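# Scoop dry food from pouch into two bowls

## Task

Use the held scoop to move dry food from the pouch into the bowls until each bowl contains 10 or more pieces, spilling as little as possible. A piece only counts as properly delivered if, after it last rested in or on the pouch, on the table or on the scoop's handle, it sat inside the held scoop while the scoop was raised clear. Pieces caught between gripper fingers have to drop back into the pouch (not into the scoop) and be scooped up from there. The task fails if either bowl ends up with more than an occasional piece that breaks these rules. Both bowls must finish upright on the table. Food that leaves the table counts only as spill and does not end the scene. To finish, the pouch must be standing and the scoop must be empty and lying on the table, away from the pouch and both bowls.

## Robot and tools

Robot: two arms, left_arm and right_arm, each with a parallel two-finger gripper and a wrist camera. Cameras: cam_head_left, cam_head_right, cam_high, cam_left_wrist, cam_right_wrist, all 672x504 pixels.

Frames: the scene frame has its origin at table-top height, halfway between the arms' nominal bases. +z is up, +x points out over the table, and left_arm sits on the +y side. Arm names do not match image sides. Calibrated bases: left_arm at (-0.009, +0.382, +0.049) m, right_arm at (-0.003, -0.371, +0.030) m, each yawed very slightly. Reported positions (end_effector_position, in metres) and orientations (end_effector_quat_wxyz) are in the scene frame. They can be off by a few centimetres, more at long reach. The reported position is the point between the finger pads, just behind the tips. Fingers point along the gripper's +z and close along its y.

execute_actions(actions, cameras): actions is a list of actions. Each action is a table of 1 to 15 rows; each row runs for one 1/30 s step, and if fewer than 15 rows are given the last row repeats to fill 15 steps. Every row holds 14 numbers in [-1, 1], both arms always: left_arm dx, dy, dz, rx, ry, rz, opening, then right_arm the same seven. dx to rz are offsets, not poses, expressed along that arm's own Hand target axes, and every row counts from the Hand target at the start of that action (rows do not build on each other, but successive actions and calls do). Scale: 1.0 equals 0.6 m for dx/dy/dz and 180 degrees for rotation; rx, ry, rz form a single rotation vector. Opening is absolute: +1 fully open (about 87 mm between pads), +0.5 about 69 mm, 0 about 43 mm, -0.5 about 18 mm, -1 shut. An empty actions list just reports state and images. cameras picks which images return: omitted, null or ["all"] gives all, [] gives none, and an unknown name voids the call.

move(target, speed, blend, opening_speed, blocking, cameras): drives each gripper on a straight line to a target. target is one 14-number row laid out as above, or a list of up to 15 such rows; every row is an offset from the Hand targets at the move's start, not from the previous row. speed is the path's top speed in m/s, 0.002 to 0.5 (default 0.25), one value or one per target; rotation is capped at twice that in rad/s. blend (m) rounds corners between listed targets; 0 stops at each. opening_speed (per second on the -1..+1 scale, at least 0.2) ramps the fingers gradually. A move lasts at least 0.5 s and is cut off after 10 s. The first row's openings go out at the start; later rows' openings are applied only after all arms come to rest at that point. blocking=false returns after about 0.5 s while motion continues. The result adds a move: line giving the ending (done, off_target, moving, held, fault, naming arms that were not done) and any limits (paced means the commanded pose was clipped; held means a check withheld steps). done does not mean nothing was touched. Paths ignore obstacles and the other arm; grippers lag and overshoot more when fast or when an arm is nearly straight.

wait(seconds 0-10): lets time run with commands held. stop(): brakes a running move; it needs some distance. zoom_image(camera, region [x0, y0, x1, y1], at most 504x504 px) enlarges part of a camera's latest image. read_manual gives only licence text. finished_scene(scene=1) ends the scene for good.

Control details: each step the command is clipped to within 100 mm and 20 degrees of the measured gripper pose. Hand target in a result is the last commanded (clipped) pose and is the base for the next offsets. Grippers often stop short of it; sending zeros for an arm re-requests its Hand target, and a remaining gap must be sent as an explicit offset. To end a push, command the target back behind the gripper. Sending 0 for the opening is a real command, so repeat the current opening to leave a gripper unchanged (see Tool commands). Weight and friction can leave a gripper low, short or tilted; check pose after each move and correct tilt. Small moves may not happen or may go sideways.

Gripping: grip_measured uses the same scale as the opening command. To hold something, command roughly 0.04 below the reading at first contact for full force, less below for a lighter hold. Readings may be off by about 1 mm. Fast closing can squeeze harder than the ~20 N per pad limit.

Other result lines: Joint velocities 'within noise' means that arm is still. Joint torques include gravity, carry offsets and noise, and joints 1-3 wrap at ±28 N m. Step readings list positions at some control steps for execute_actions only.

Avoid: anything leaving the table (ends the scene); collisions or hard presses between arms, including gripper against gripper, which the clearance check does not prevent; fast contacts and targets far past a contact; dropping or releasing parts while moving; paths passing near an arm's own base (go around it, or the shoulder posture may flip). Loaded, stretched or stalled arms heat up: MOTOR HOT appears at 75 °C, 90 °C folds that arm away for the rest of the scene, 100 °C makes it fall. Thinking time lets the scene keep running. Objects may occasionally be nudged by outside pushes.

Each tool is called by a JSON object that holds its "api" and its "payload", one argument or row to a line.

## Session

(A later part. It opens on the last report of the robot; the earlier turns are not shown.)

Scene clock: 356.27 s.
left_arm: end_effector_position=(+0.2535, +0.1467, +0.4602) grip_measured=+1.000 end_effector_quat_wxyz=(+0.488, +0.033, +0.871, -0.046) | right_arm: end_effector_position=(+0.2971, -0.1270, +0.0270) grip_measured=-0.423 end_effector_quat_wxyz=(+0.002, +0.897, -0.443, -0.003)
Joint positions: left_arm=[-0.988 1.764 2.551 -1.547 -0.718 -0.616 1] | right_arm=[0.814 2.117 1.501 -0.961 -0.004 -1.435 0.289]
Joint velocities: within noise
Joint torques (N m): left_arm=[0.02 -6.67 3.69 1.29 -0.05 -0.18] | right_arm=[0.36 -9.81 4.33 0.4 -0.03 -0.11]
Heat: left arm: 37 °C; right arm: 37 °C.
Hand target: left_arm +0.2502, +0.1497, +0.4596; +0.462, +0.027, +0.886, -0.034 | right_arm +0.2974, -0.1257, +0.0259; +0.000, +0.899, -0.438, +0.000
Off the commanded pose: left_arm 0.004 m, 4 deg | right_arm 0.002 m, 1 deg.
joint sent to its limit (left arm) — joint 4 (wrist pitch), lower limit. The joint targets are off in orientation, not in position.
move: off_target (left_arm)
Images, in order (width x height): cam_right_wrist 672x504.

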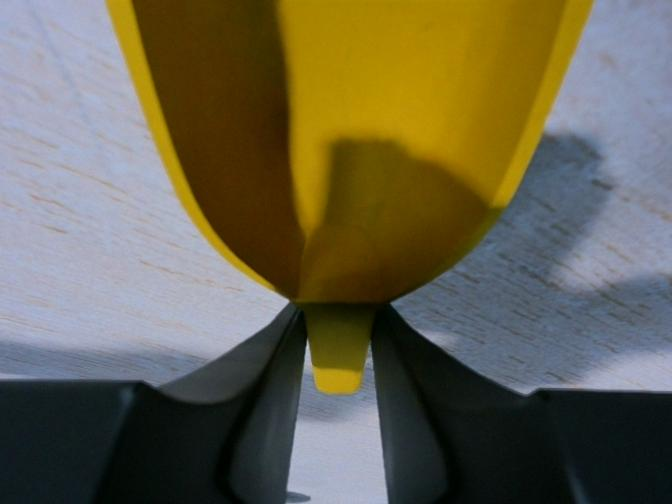

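{"api": "move", "payload": {
  "target": [
    [0,0,0,0,0,0,0.2,0,0,-0.2,0,0,0,-1],
    [0,0,0,0,0,0,0.2,0.2087,-0.0117,-0.5,0,0,0,-1],
    [0,0,0,0,0,0,0.2,0.2087,-0.0117,-0.5567,0,0,0.48,-1],
    [0,0,0,0,0,0,0.2,0.2087,-0.0117,-0.5567,0,0,0.958,-1]
  ],
  "speed": [0.2,0.2,0.45,0.45],
  "blend": [0.03,0.03,0.03,0]
}}

Scene clock: 395.67 s.
left_arm: end_effector_position=(+0.2535, +0.1467, +0.4602) grip_measured=+0.200 end_effector_quat_wxyz=(+0.488, +0.033, +0.871, -0.046) | right_arm: end_effector_position=(+0.3870, -0.2189, +0.3408) grip_measured=-0.423 end_effector_quat_wxyz=(+0.196, +0.381, +0.885, +0.181)
Joint positions: left_arm=[-0.988 1.764 2.551 -1.547 -0.718 -0.616 0.6] | right_arm=[0.294 1.987 2.533 -1.577 -0.036 1.093 0.288]
Joint velocities: within noise
Joint torques (N m): left_arm=[0.03 -6.67 3.67 1.29 -0.04 -0.18] | right_arm=[-0.27 -12.12 3.9 1.38 -0.08 0.06]
Heat: left arm: 36 °C; right arm: 39 °C.
Hand target: left_arm +0.2502, +0.1497, +0.4596; +0.462, +0.027, +0.886, -0.034 | right_arm +0.3803, -0.2200, +0.3599; +0.071, +0.382, +0.919, +0.065
Off the commanded pose: left_arm 0.004 m, 4 deg | right_arm 0.020 m, 31 deg; orientation clipped.
joint read past its limit (right arm) — joint 4 (wrist pitch), lower limit.
joint sent to its limit (left arm) — joint 4 (wrist pitch), lower limit. The joint targets are off in orientation, not in position.
joint sent to its limit (right arm) — joint 4 (wrist pitch), lower limit. The joint targets are off in orientation, not in position.
move: off_target (left_arm, right_arm); blend cut to 0 m at target 1; limits=paced

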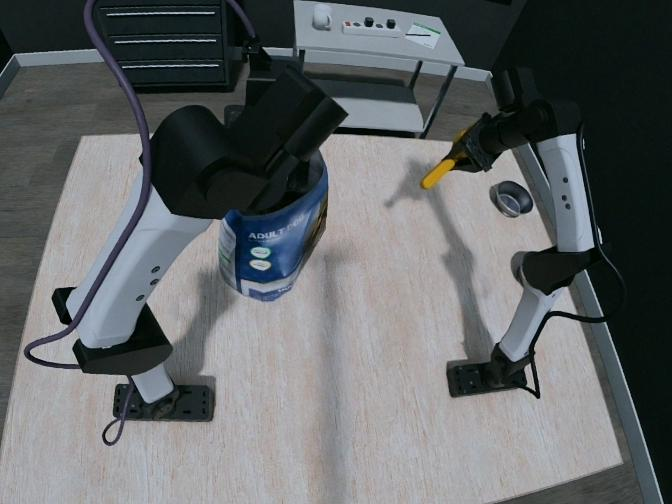

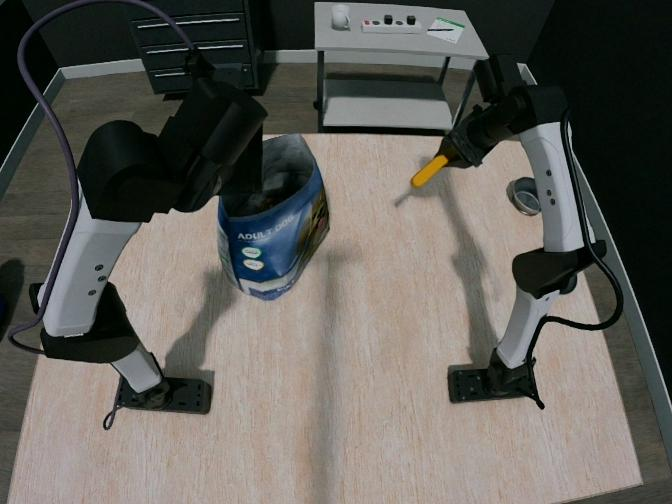

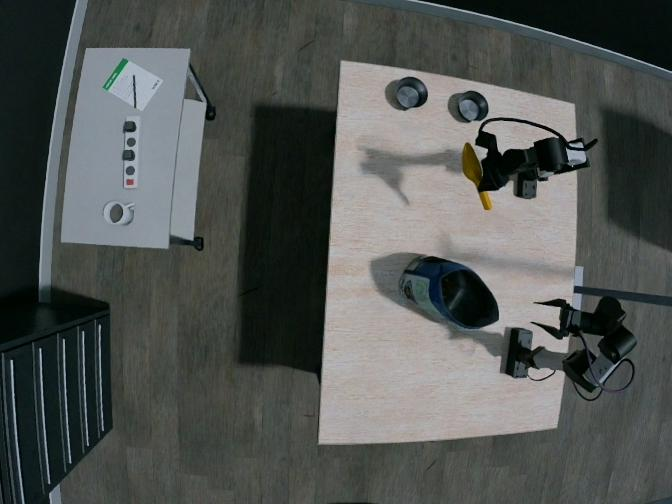

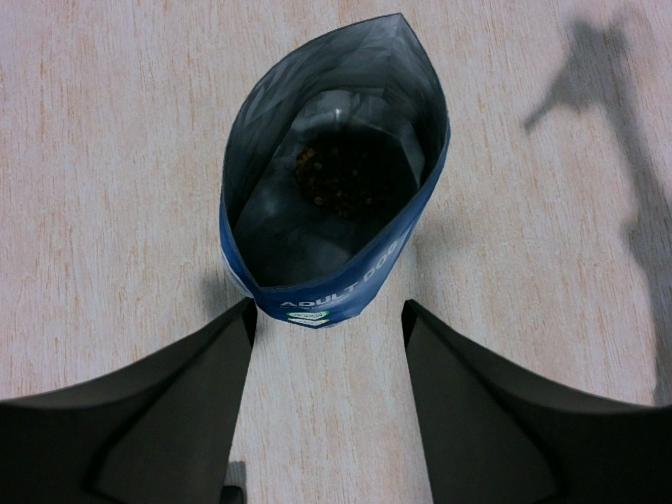

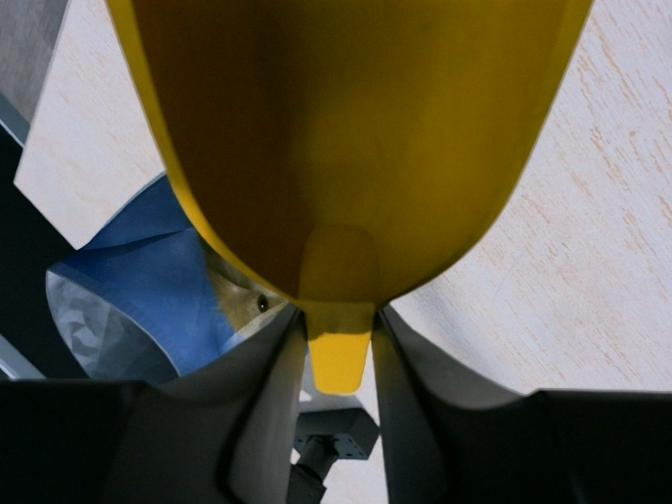

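{"api": "move", "payload": {
  "target": [0,0,0,0,0,0,0.2,0.071,0.0077,0.0123,-0.1003,-0.0468,0.0078,-1],
  "speed": 0.15,
  "cameras": []
}}

Scene clock: 416.67 s.
left_arm: end_effector_position=(+0.2535, +0.1467, +0.4602) grip_measured=+0.200 end_effector_quat_wxyz=(+0.488, +0.033, +0.871, -0.046) | right_arm: end_effector_position=(+0.3590, -0.1806, +0.3339) grip_measured=-0.423 end_effector_quat_wxyz=(+0.177, +0.375, +0.893, +0.173)
Joint positions: left_arm=[-0.988 1.764 2.551 -1.547 -0.718 -0.616 0.6] | right_arm=[0.419 1.942 2.448 -1.577 0.009 1.188 0.288]
Joint velocities: within noise
Joint torques (N m): left_arm=[0.02 -6.67 3.67 1.29 -0.05 -0.18] | right_arm=[0.02 -11.73 4.03 1.33 0.25 0.08]
Heat: left arm: 36 °C; right arm: 42 °C.
Hand target: left_arm +0.2502, +0.1497, +0.4596; +0.462, +0.027, +0.886, -0.034 | right_arm +0.3550, -0.1860, +0.3501; +0.196, +0.381, +0.885, +0.181
Off the commanded pose: left_arm 0.004 m, 4 deg | right_arm 0.017 m, 3 deg.
joint read past its limit (right arm) — joint 4 (wrist pitch), lower limit.
joint sent to its limit (left arm) — joint 4 (wrist pitch), lower limit. The joint targets are off in orientation, not in position.
joint sent to its limit (right arm) — joint 4 (wrist pitch), lower limit. The joint targets still meet the commanded pose.
move: off_target (left_arm, right_arm)
No camera images: "cameras" was empty.

{"api": "move", "payload": {
  "target": [
    [0.2022,-0.245,0.1043,0.2389,-0.4461,0.1508,0.2,0,0,0,0,0,0,-1],
    [0.2508,-0.3247,0.2863,0.2389,-0.4461,0.1508,0.2,0,0,0,0,0,0,-1]
  ],
  "speed": [0.25,0.2],
  "blend": [0.03,0]
}}

Scene clock: 436.50 s.
left_arm: end_effector_position=(+0.2869, -0.0531, +0.2378) grip_measured=+0.200 end_effector_quat_wxyz=(+0.789, +0.423, +0.392, -0.213) | right_arm: end_effector_position=(+0.3591, -0.1808, +0.3339) grip_measured=-0.423 end_effector_quat_wxyz=(+0.177, +0.376, +0.893, +0.172)
Joint positions: left_arm=[-0.957 2.04 0.809 1.574 0.101 0.523 0.6] | right_arm=[0.419 1.942 2.448 -1.577 0.01 1.189 0.288]
Joint velocities: within noise
Joint torques (N m): left_arm=[0.09 -7.72 7.24 1.71 0.21 -0.21] | right_arm=[0.06 -11.67 4.03 1.32 0.27 0.05]
Heat: left arm: 36 °C; right arm: 43 °C.
Hand target: left_arm +0.2889, -0.0565, +0.2448; +0.862, +0.338, +0.293, -0.238 | right_arm +0.3550, -0.1860, +0.3501; +0.196, +0.381, +0.885, +0.181
Off the commanded pose: left_arm 0.008 m, 17 deg | right_arm 0.017 m, 3 deg.
joint read past its limit (right arm) — joint 4 (wrist pitch), lower limit.
joint sent to its limit (left arm) — joint 4 (wrist pitch), upper limit. The joint targets are off in orientation, not in position.
joint sent to its limit (right arm) — joint 4 (wrist pitch), lower limit. The joint targets still meet the commanded pose.
move: off_target (left_arm, right_arm)

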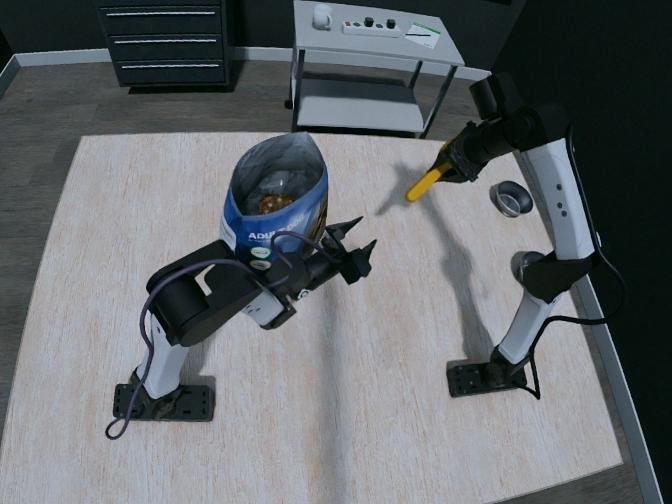

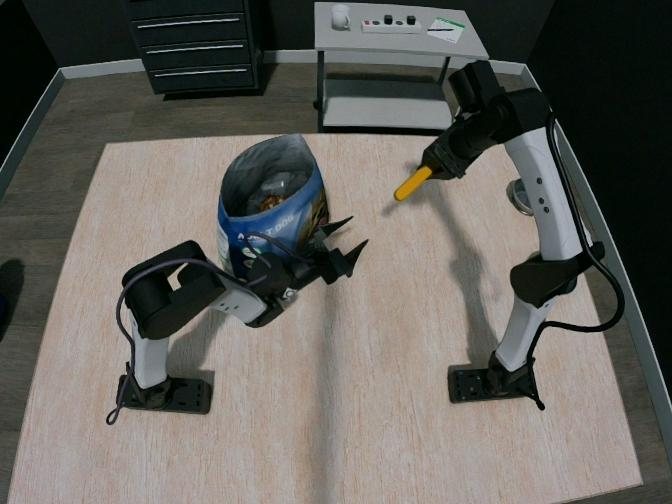

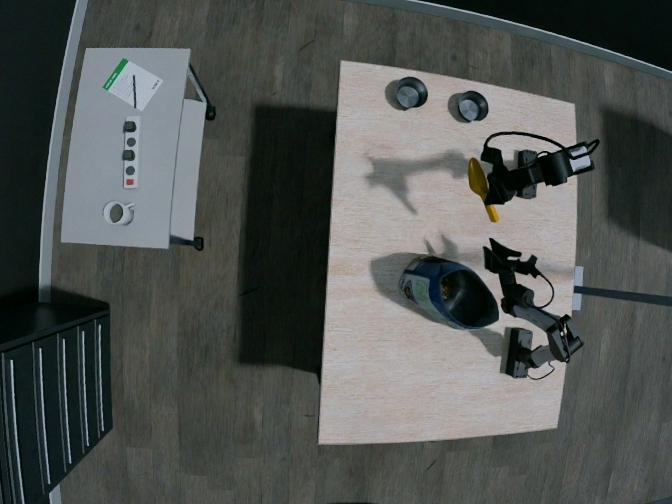

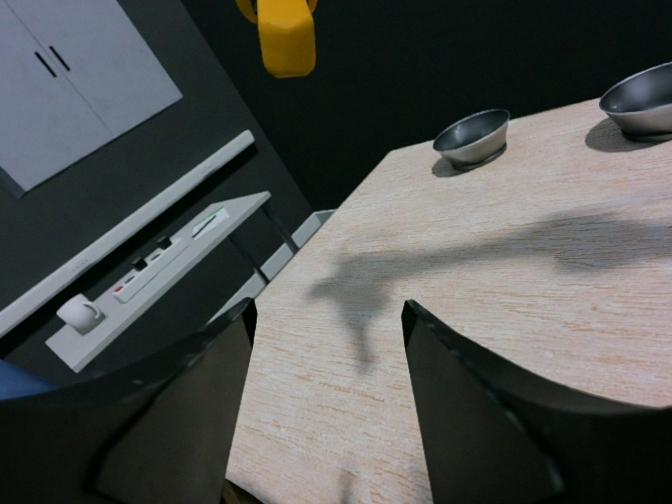

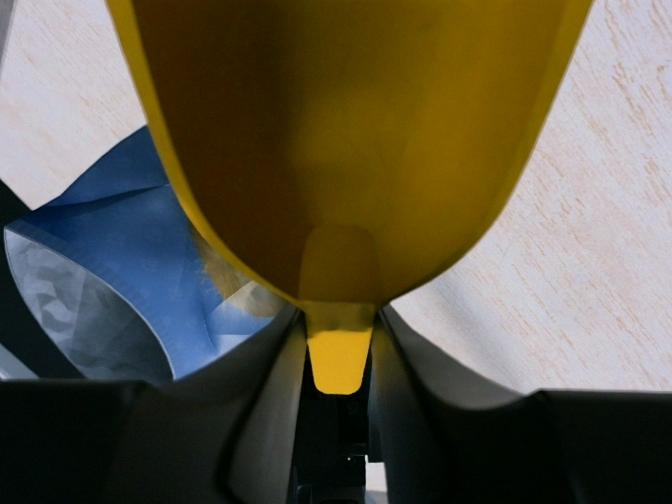

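{"api": "zoom_image", "payload": {
  "camera": "cam_left_wrist",
  "region": [180, 0, 400, 160]
}}

Scaled by 2.291.

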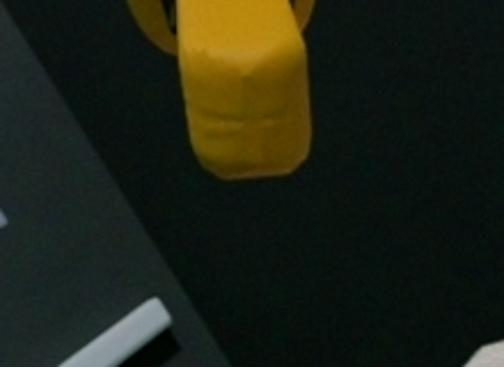

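{"api": "move", "payload": {
  "target": [-0.011,0.0082,0.1293,0,0,0,0.2,0,0,0,0,0,0,-1],
  "speed": 0.1
}}

Scene clock: 454.30 s.
left_arm: end_effector_position=(+0.3161, -0.1026, +0.2935) grip_measured=+0.200 end_effector_quat_wxyz=(+0.838, +0.370, +0.331, -0.225) | right_arm: end_effector_position=(+0.3591, -0.1808, +0.3339) grip_measured=-0.423 end_effector_quat_wxyz=(+0.177, +0.376, +0.893, +0.172)
Joint positions: left_arm=[-0.962 2.191 1.151 1.574 0.102 0.518 0.6] | right_arm=[0.419 1.942 2.448 -1.577 0.01 1.189 0.288]
Joint velocities: within noise
Joint torques (N m): left_arm=[-0.83 -8.87 8.12 1.52 0.08 -0.21] | right_arm=[0.14 -11.7 4.01 1.32 0.25 0.06]
Heat: left arm: 38 °C; right arm: 43 °C.
Hand target: left_arm +0.3139, -0.1079, +0.2978; +0.862, +0.338, +0.294, -0.238 | right_arm +0.3550, -0.1859, +0.3501; +0.196, +0.381, +0.885, +0.181
Off the commanded pose: left_arm 0.007 m, 6 deg | right_arm 0.017 m, 3 deg.
joint read past its limit (right arm) — joint 4 (wrist pitch), lower limit.
joint sent to its limit (left arm) — joint 4 (wrist pitch), upper limit. The joint targets are off in orientation, not in position.
joint sent to its limit (right arm) — joint 4 (wrist pitch), lower limit. The joint targets still meet the commanded pose.
move: off_target (left_arm, right_arm)

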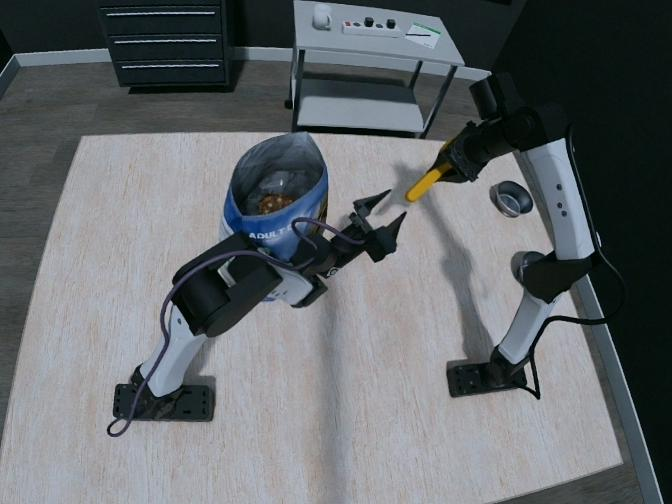

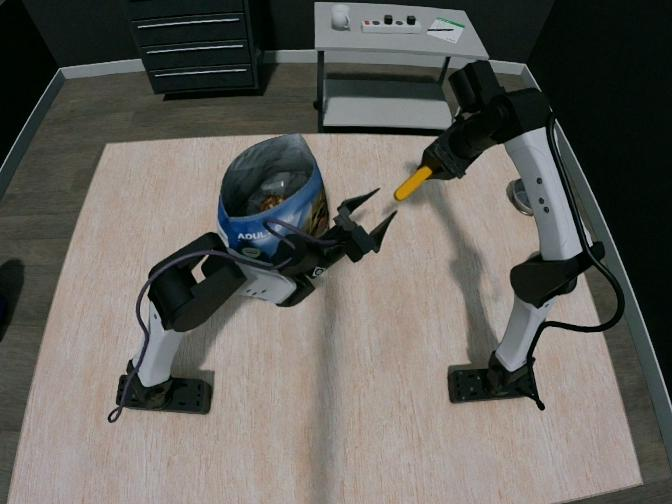

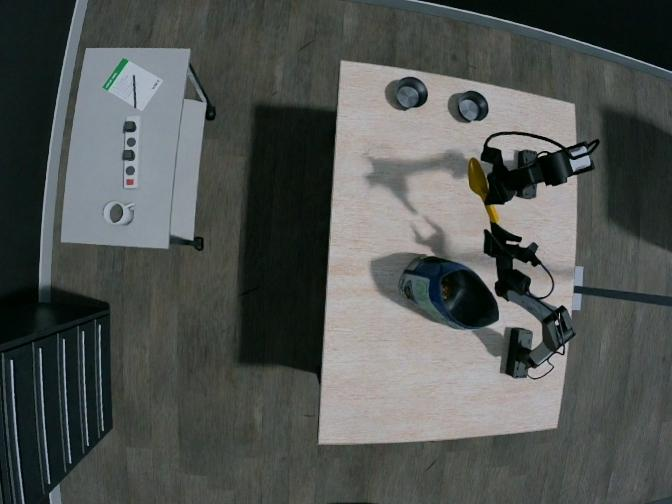

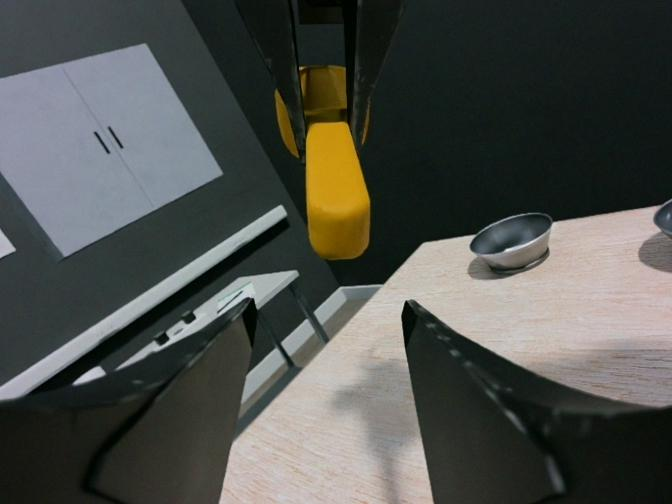

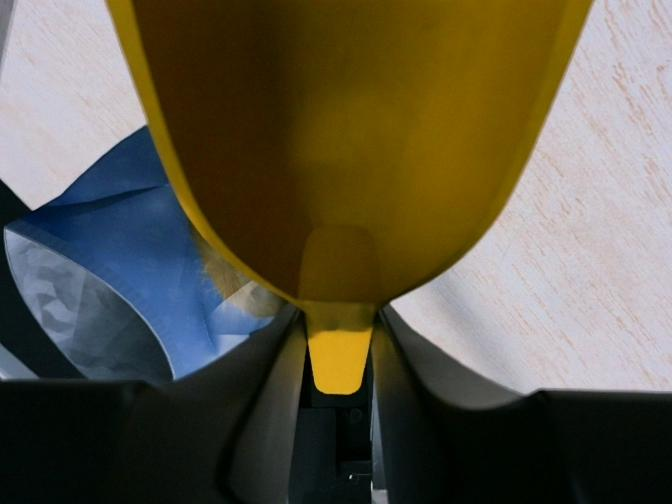

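{"api": "move", "payload": {
  "target": [0.0023,-0.0063,0.1005,0,0,0,0.2,0,0,0,0,0,0,-1],
  "speed": 0.06
}}

Scene clock: 465.33 s.
left_arm: end_effector_position=(+0.3328, -0.1485, +0.3316) grip_measured=+0.200 end_effector_quat_wxyz=(+0.862, +0.340, +0.292, -0.236) | right_arm: end_effector_position=(+0.3591, -0.1808, +0.3339) grip_measured=-0.423 end_effector_quat_wxyz=(+0.177, +0.376, +0.893, +0.172)
Joint positions: left_arm=[-0.98 2.331 1.482 1.494 0.102 0.518 0.6] | right_arm=[0.419 1.942 2.448 -1.577 0.01 1.189 0.288]
Joint velocities: within noise
Joint torques (N m): left_arm=[-0.8 -10.24 8.88 1.13 -0.09 -0.16] | right_arm=[0.08 -11.69 4.01 1.32 0.23 0.06]
Heat: left arm: 38 °C; right arm: 44 °C.
Hand target: left_arm +0.3334, -0.1542, +0.3315; +0.862, +0.338, +0.293, -0.238 | right_arm +0.3550, -0.1859, +0.3501; +0.196, +0.381, +0.885, +0.181
Off the commanded pose: left_arm 0.006 m, 0 deg | right_arm 0.017 m, 3 deg.
joint read past its limit (right arm) — joint 4 (wrist pitch), lower limit.
joint sent to its limit (right arm) — joint 4 (wrist pitch), lower limit. The joint targets still meet the commanded pose.
move: off_target (right_arm)

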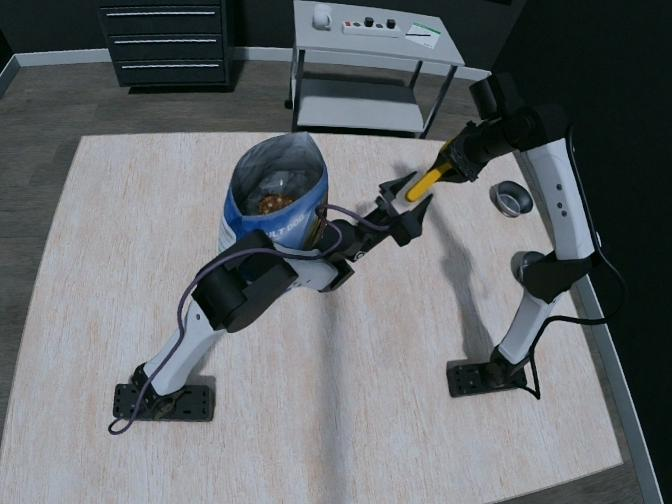

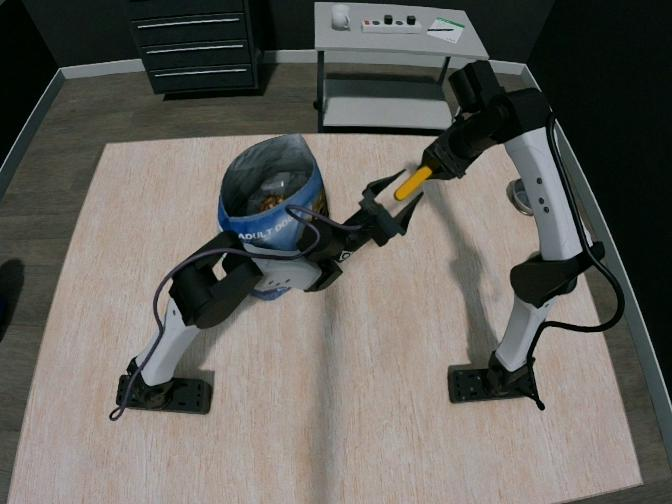

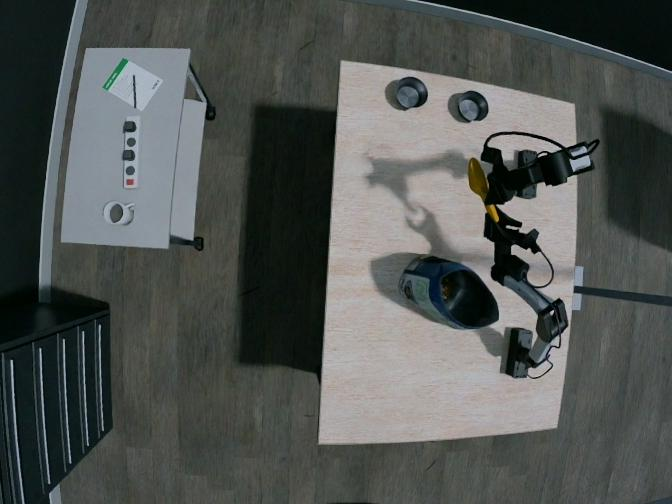

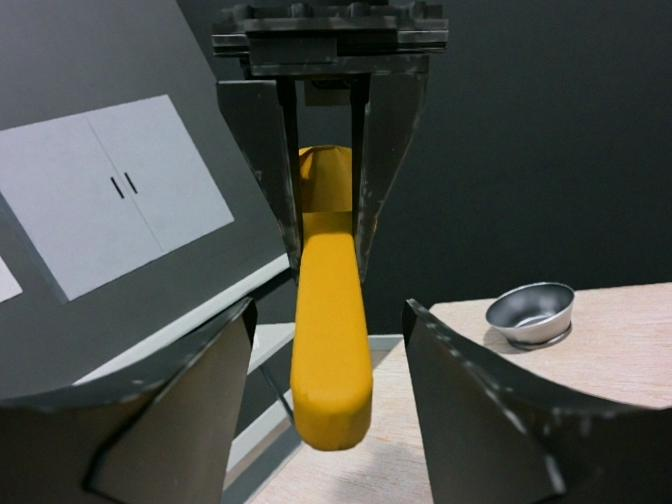

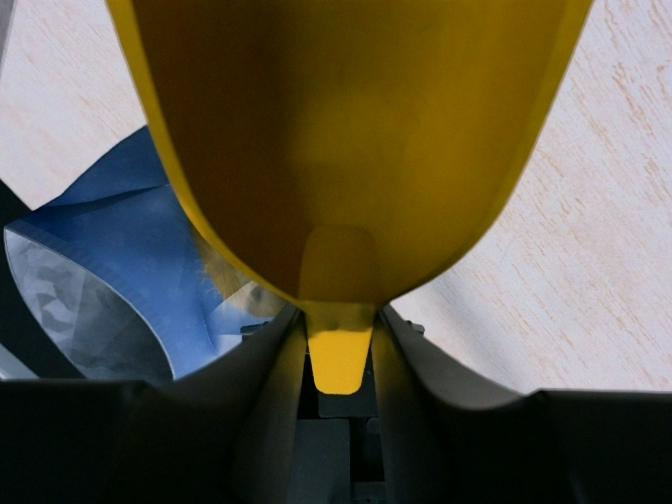

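{"api": "move", "payload": {
  "target": [
    [0.0045,-0.003,-0.004,0,0,0,0.2,0,0,0,0,0,0,-1],
    [0.0045,-0.003,-0.004,0,0,0,-1,0,0,0,0,0,0,-1]
  ],
  "speed": 0.05,
  "opening_speed": 0.7
}}

Scene clock: 472.27 s.
left_arm: end_effector_position=(+0.3341, -0.1499, +0.3253) grip_measured=-0.398 end_effector_quat_wxyz=(+0.860, +0.343, +0.296, -0.236) | right_arm: end_effector_position=(+0.3581, -0.1817, +0.3332) grip_measured=-0.423 end_effector_quat_wxyz=(+0.176, +0.377, +0.894, +0.170)
Joint positions: left_arm=[-0.98 2.341 1.482 1.493 0.1 0.518 0.301] | right_arm=[0.419 1.942 2.448 -1.583 0.013 1.189 0.288]
Joint velocities: within noise
Joint torques (N m): left_arm=[-0.8 -10.36 8.68 1.29 -0.07 -0.17] | right_arm=[0.14 -11.7 3.96 1.37 0.22 0.06]
Heat: left arm: 39 °C; right arm: 44 °C.
Hand target: left_arm +0.3335, -0.1542, +0.3275; +0.862, +0.338, +0.293, -0.238 | right_arm +0.3550, -0.1859, +0.3501; +0.196, +0.381, +0.885, +0.181
Off the commanded pose: left_arm 0.005 m, 1 deg | right_arm 0.018 m, 3 deg.
joint read past its limit (right arm) — joint 4 (wrist pitch), lower limit.
joint sent to its limit (right arm) — joint 4 (wrist pitch), lower limit. The joint targets still meet the commanded pose.
move: off_target (right_arm)

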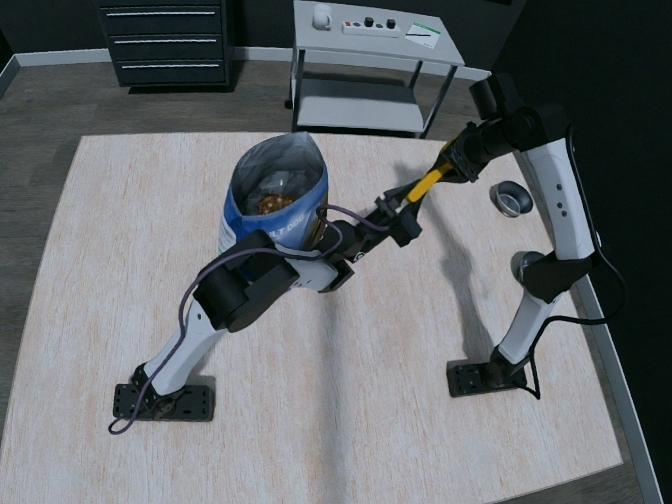

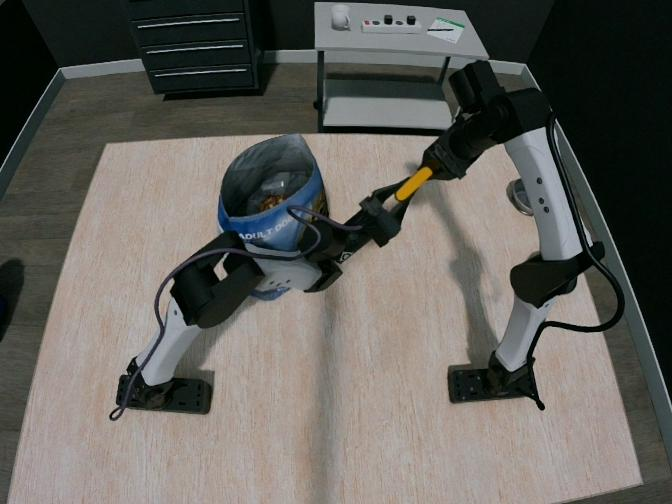

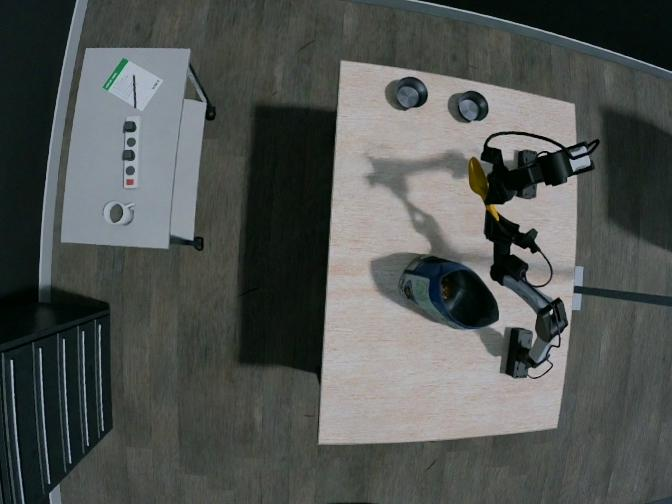

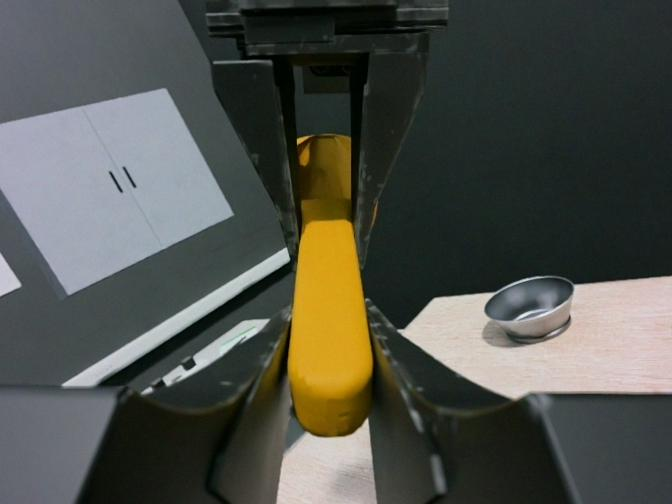

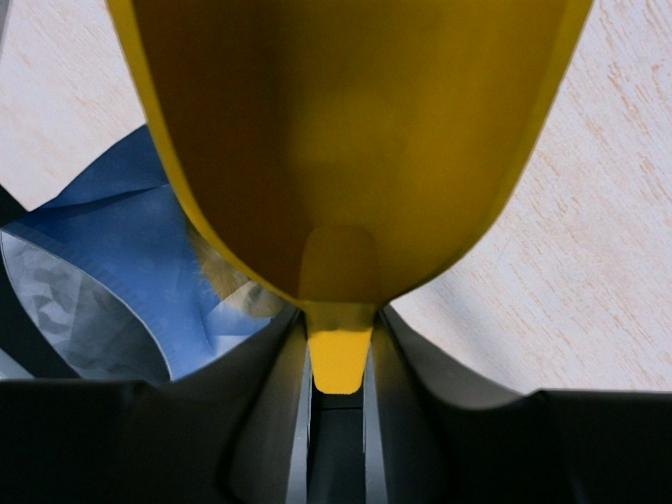

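{"api": "move", "payload": {
  "target": [
    [0,0,0,0,0,0,-1,0,0,0,0,0,0,0.2],
    [0,0,0,0,0,0,-1,0,0,-0.22,0,0,0,0.2]
  ],
  "speed": 0.12,
  "opening_speed": 1
}}

Scene clock: 477.93 s.
left_arm: end_effector_position=(+0.3344, -0.1503, +0.3236) grip_measured=-0.399 end_effector_quat_wxyz=(+0.859, +0.344, +0.297, -0.236) | right_arm: end_effector_position=(+0.2927, -0.2086, +0.4502) grip_measured=+0.200 end_effector_quat_wxyz=(+0.284, +0.366, +0.838, +0.287)
Joint positions: left_arm=[-0.98 2.344 1.482 1.492 0.1 0.518 0.301] | right_arm=[0.419 1.654 2.497 -1.582 0.013 1.212 0.6]
Joint velocities: within noise
Joint torques (N m): left_arm=[-0.8 -10.59 8.66 1.32 -0.07 -0.17] | right_arm=[-0.27 -5.71 4.82 1.8 -0.06 0.03]
Heat: left arm: 40 °C; right arm: 43 °C.
Hand target: left_arm +0.3335, -0.1542, +0.3276; +0.862, +0.338, +0.293, -0.238 | right_arm +0.2909, -0.2085, +0.4633; +0.196, +0.381, +0.885, +0.181
Off the commanded pose: left_arm 0.006 m, 1 deg | right_arm 0.013 m, 17 deg.
joint read past its limit (right arm) — joint 4 (wrist pitch), lower limit.
joint sent to its limit (right arm) — joint 4 (wrist pitch), lower limit. The joint targets are off in orientation, not in position.
move: off_target (right_arm)

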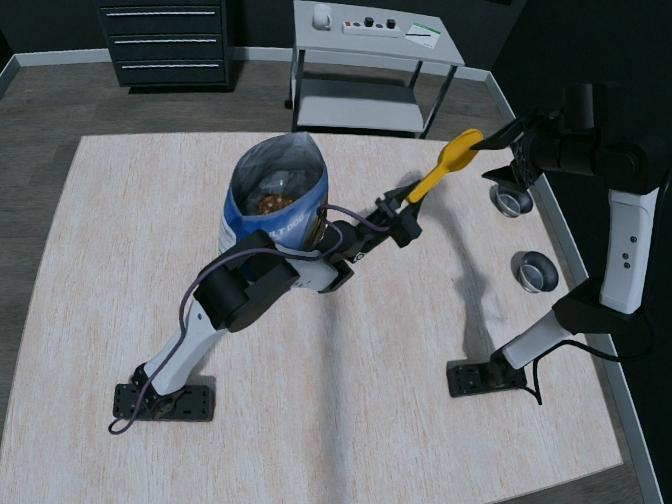

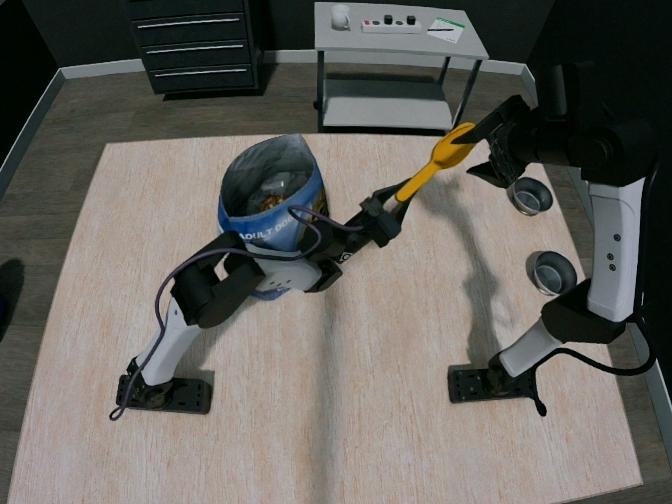

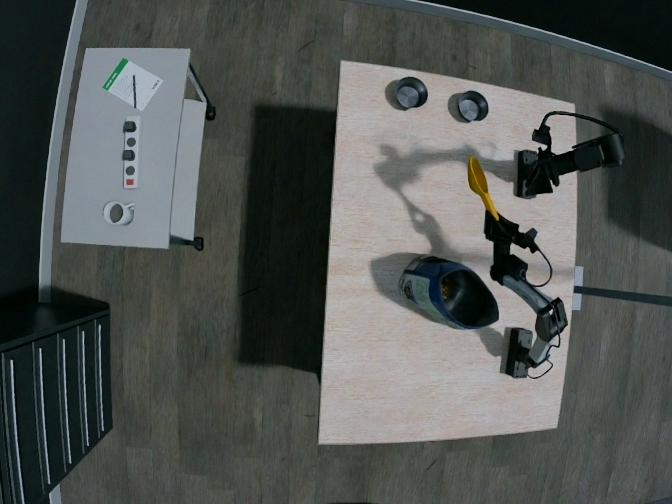

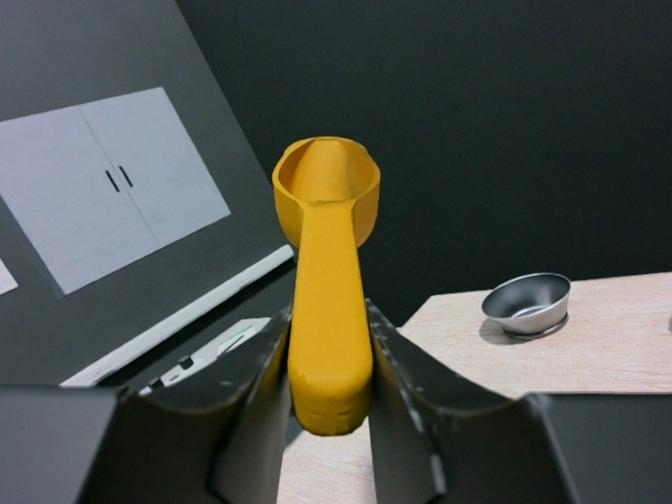

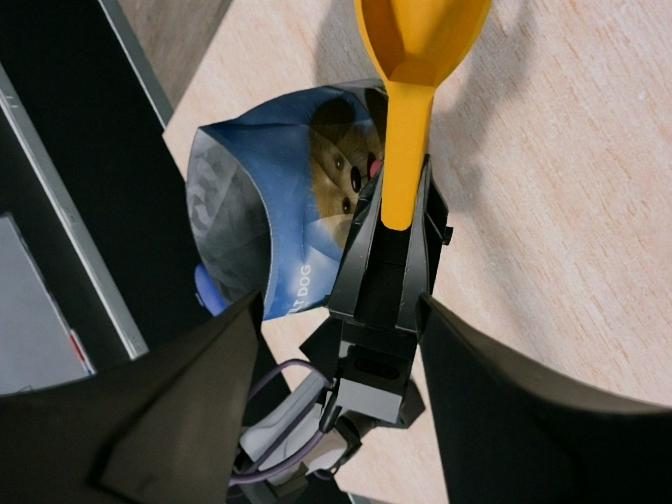

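{"api": "move", "payload": {
  "target": [-0.1783,0.1007,-0.2108,-0.0537,0.1717,-0.1385,-1,0,0,0,0,0,0,0.2],
  "speed": 0.2,
  "cameras": []
}}

{"api": "move", "payload": {
  "target": [0,0,0,0,0,0,-1,-0.369,-0.619,0.32,0.1198,0.1298,-0.2523,0.2],
  "speed": 0.25
}}

Scene clock: 510.03 s.
left_arm: end_effector_position=(+0.2526, -0.0036, +0.3424) grip_measured=-0.400 end_effector_quat_wxyz=(+0.703, +0.256, +0.597, -0.290) | right_arm: end_effector_position=(+0.2927, -0.2086, +0.4503) grip_measured=+0.200 end_effector_quat_wxyz=(+0.284, +0.366, +0.838, +0.287)
Joint positions: left_arm=[-1.065 1.412 0.851 0.726 -0.287 0.061 0.3] | right_arm=[0.419 1.654 2.497 -1.582 0.013 1.213 0.6]
Joint velocities: within noise
Joint torques (N m): left_arm=[-0.79 -6.87 7.35 1.74 -0.09 -0.18] | right_arm=[-0.31 -5.76 4.79 1.8 -0.07 0.05]
Heat: left arm: 44 °C; right arm: 36 °C.
Hand target: left_arm +0.2502, -0.0004, +0.3497; +0.707, +0.246, +0.594, -0.293 | right_arm +0.2909, -0.2085, +0.4633; +0.196, +0.381, +0.885, +0.181
Off the commanded pose: left_arm 0.008 m, 1 deg | right_arm 0.013 m, 17 deg.
joint read past its limit (right arm) — joint 4 (wrist pitch), lower limit.
joint sent to its limit (right arm) — joint 4 (wrist pitch), lower limit. The joint targets are off in orientation, not in position.
move: off_target (right_arm)
No camera images: "cameras" was empty.

Scene clock: 513.23 s.
left_arm: end_effector_position=(+0.2526, -0.0036, +0.3422) grip_measured=-0.400 end_effector_quat_wxyz=(+0.703, +0.256, +0.597, -0.290) | right_arm: end_effector_position=(+0.2939, -0.5719, +0.1653) grip_measured=+0.200 end_effector_quat_wxyz=(-0.013, +0.006, +1.000, +0.017)
Joint positions: left_arm=[-1.065 1.412 0.851 0.726 -0.288 0.06 0.3] | right_arm=[-0.518 2.106 2.036 -1.54 -0.015 -0.532 0.6]
Joint velocities: within noise
Joint torques (N m): left_arm=[-0.79 -6.89 7.36 1.74 -0.09 -0.18] | right_arm=[-0.01 -9.74 7.53 0.42 0.14 -0.17]
Heat: left arm: 43 °C; right arm: 36 °C.
Hand target: left_arm +0.2503, -0.0004, +0.3497; +0.707, +0.246, +0.594, -0.293 | right_arm +0.3002, -0.5801, +0.1705; +0.000, +0.000, +1.000, +0.000
Off the commanded pose: left_arm 0.008 m, 1 deg | right_arm 0.012 m, 3 deg.
move: off_target (right_arm)

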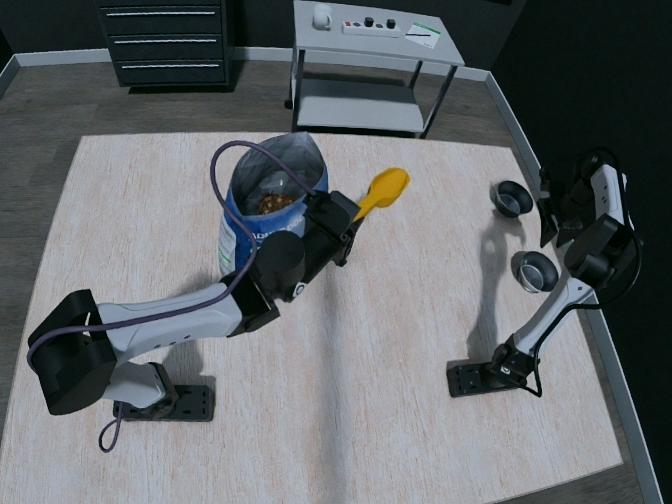

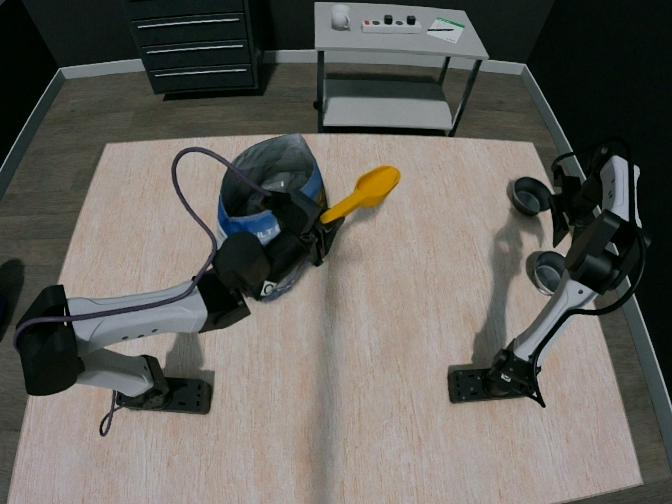

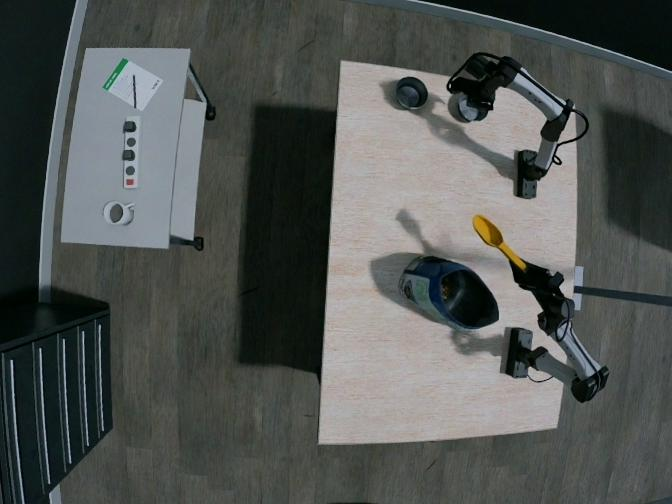

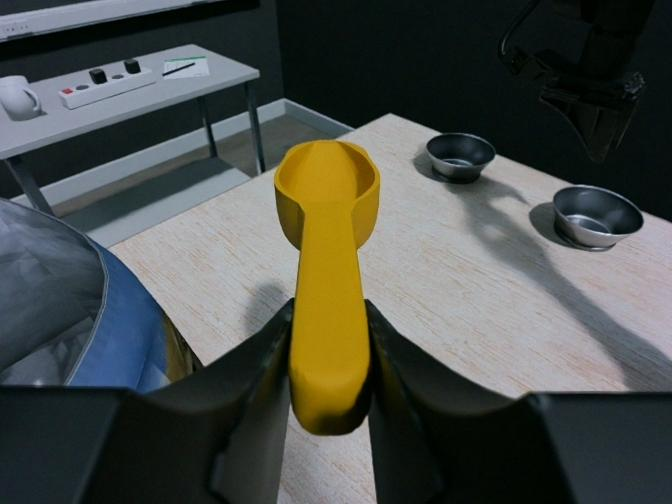

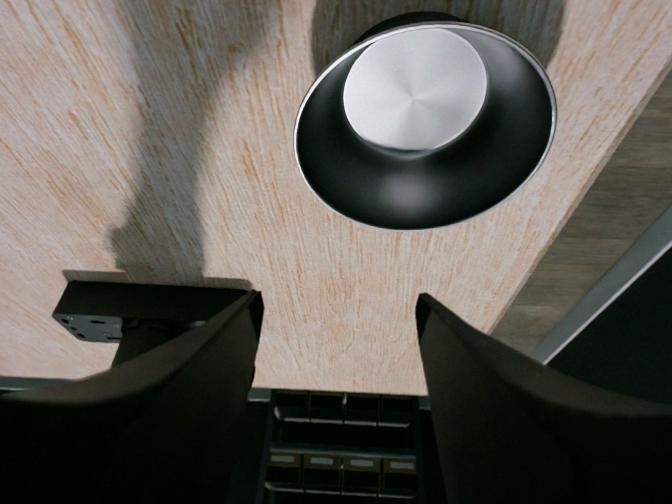

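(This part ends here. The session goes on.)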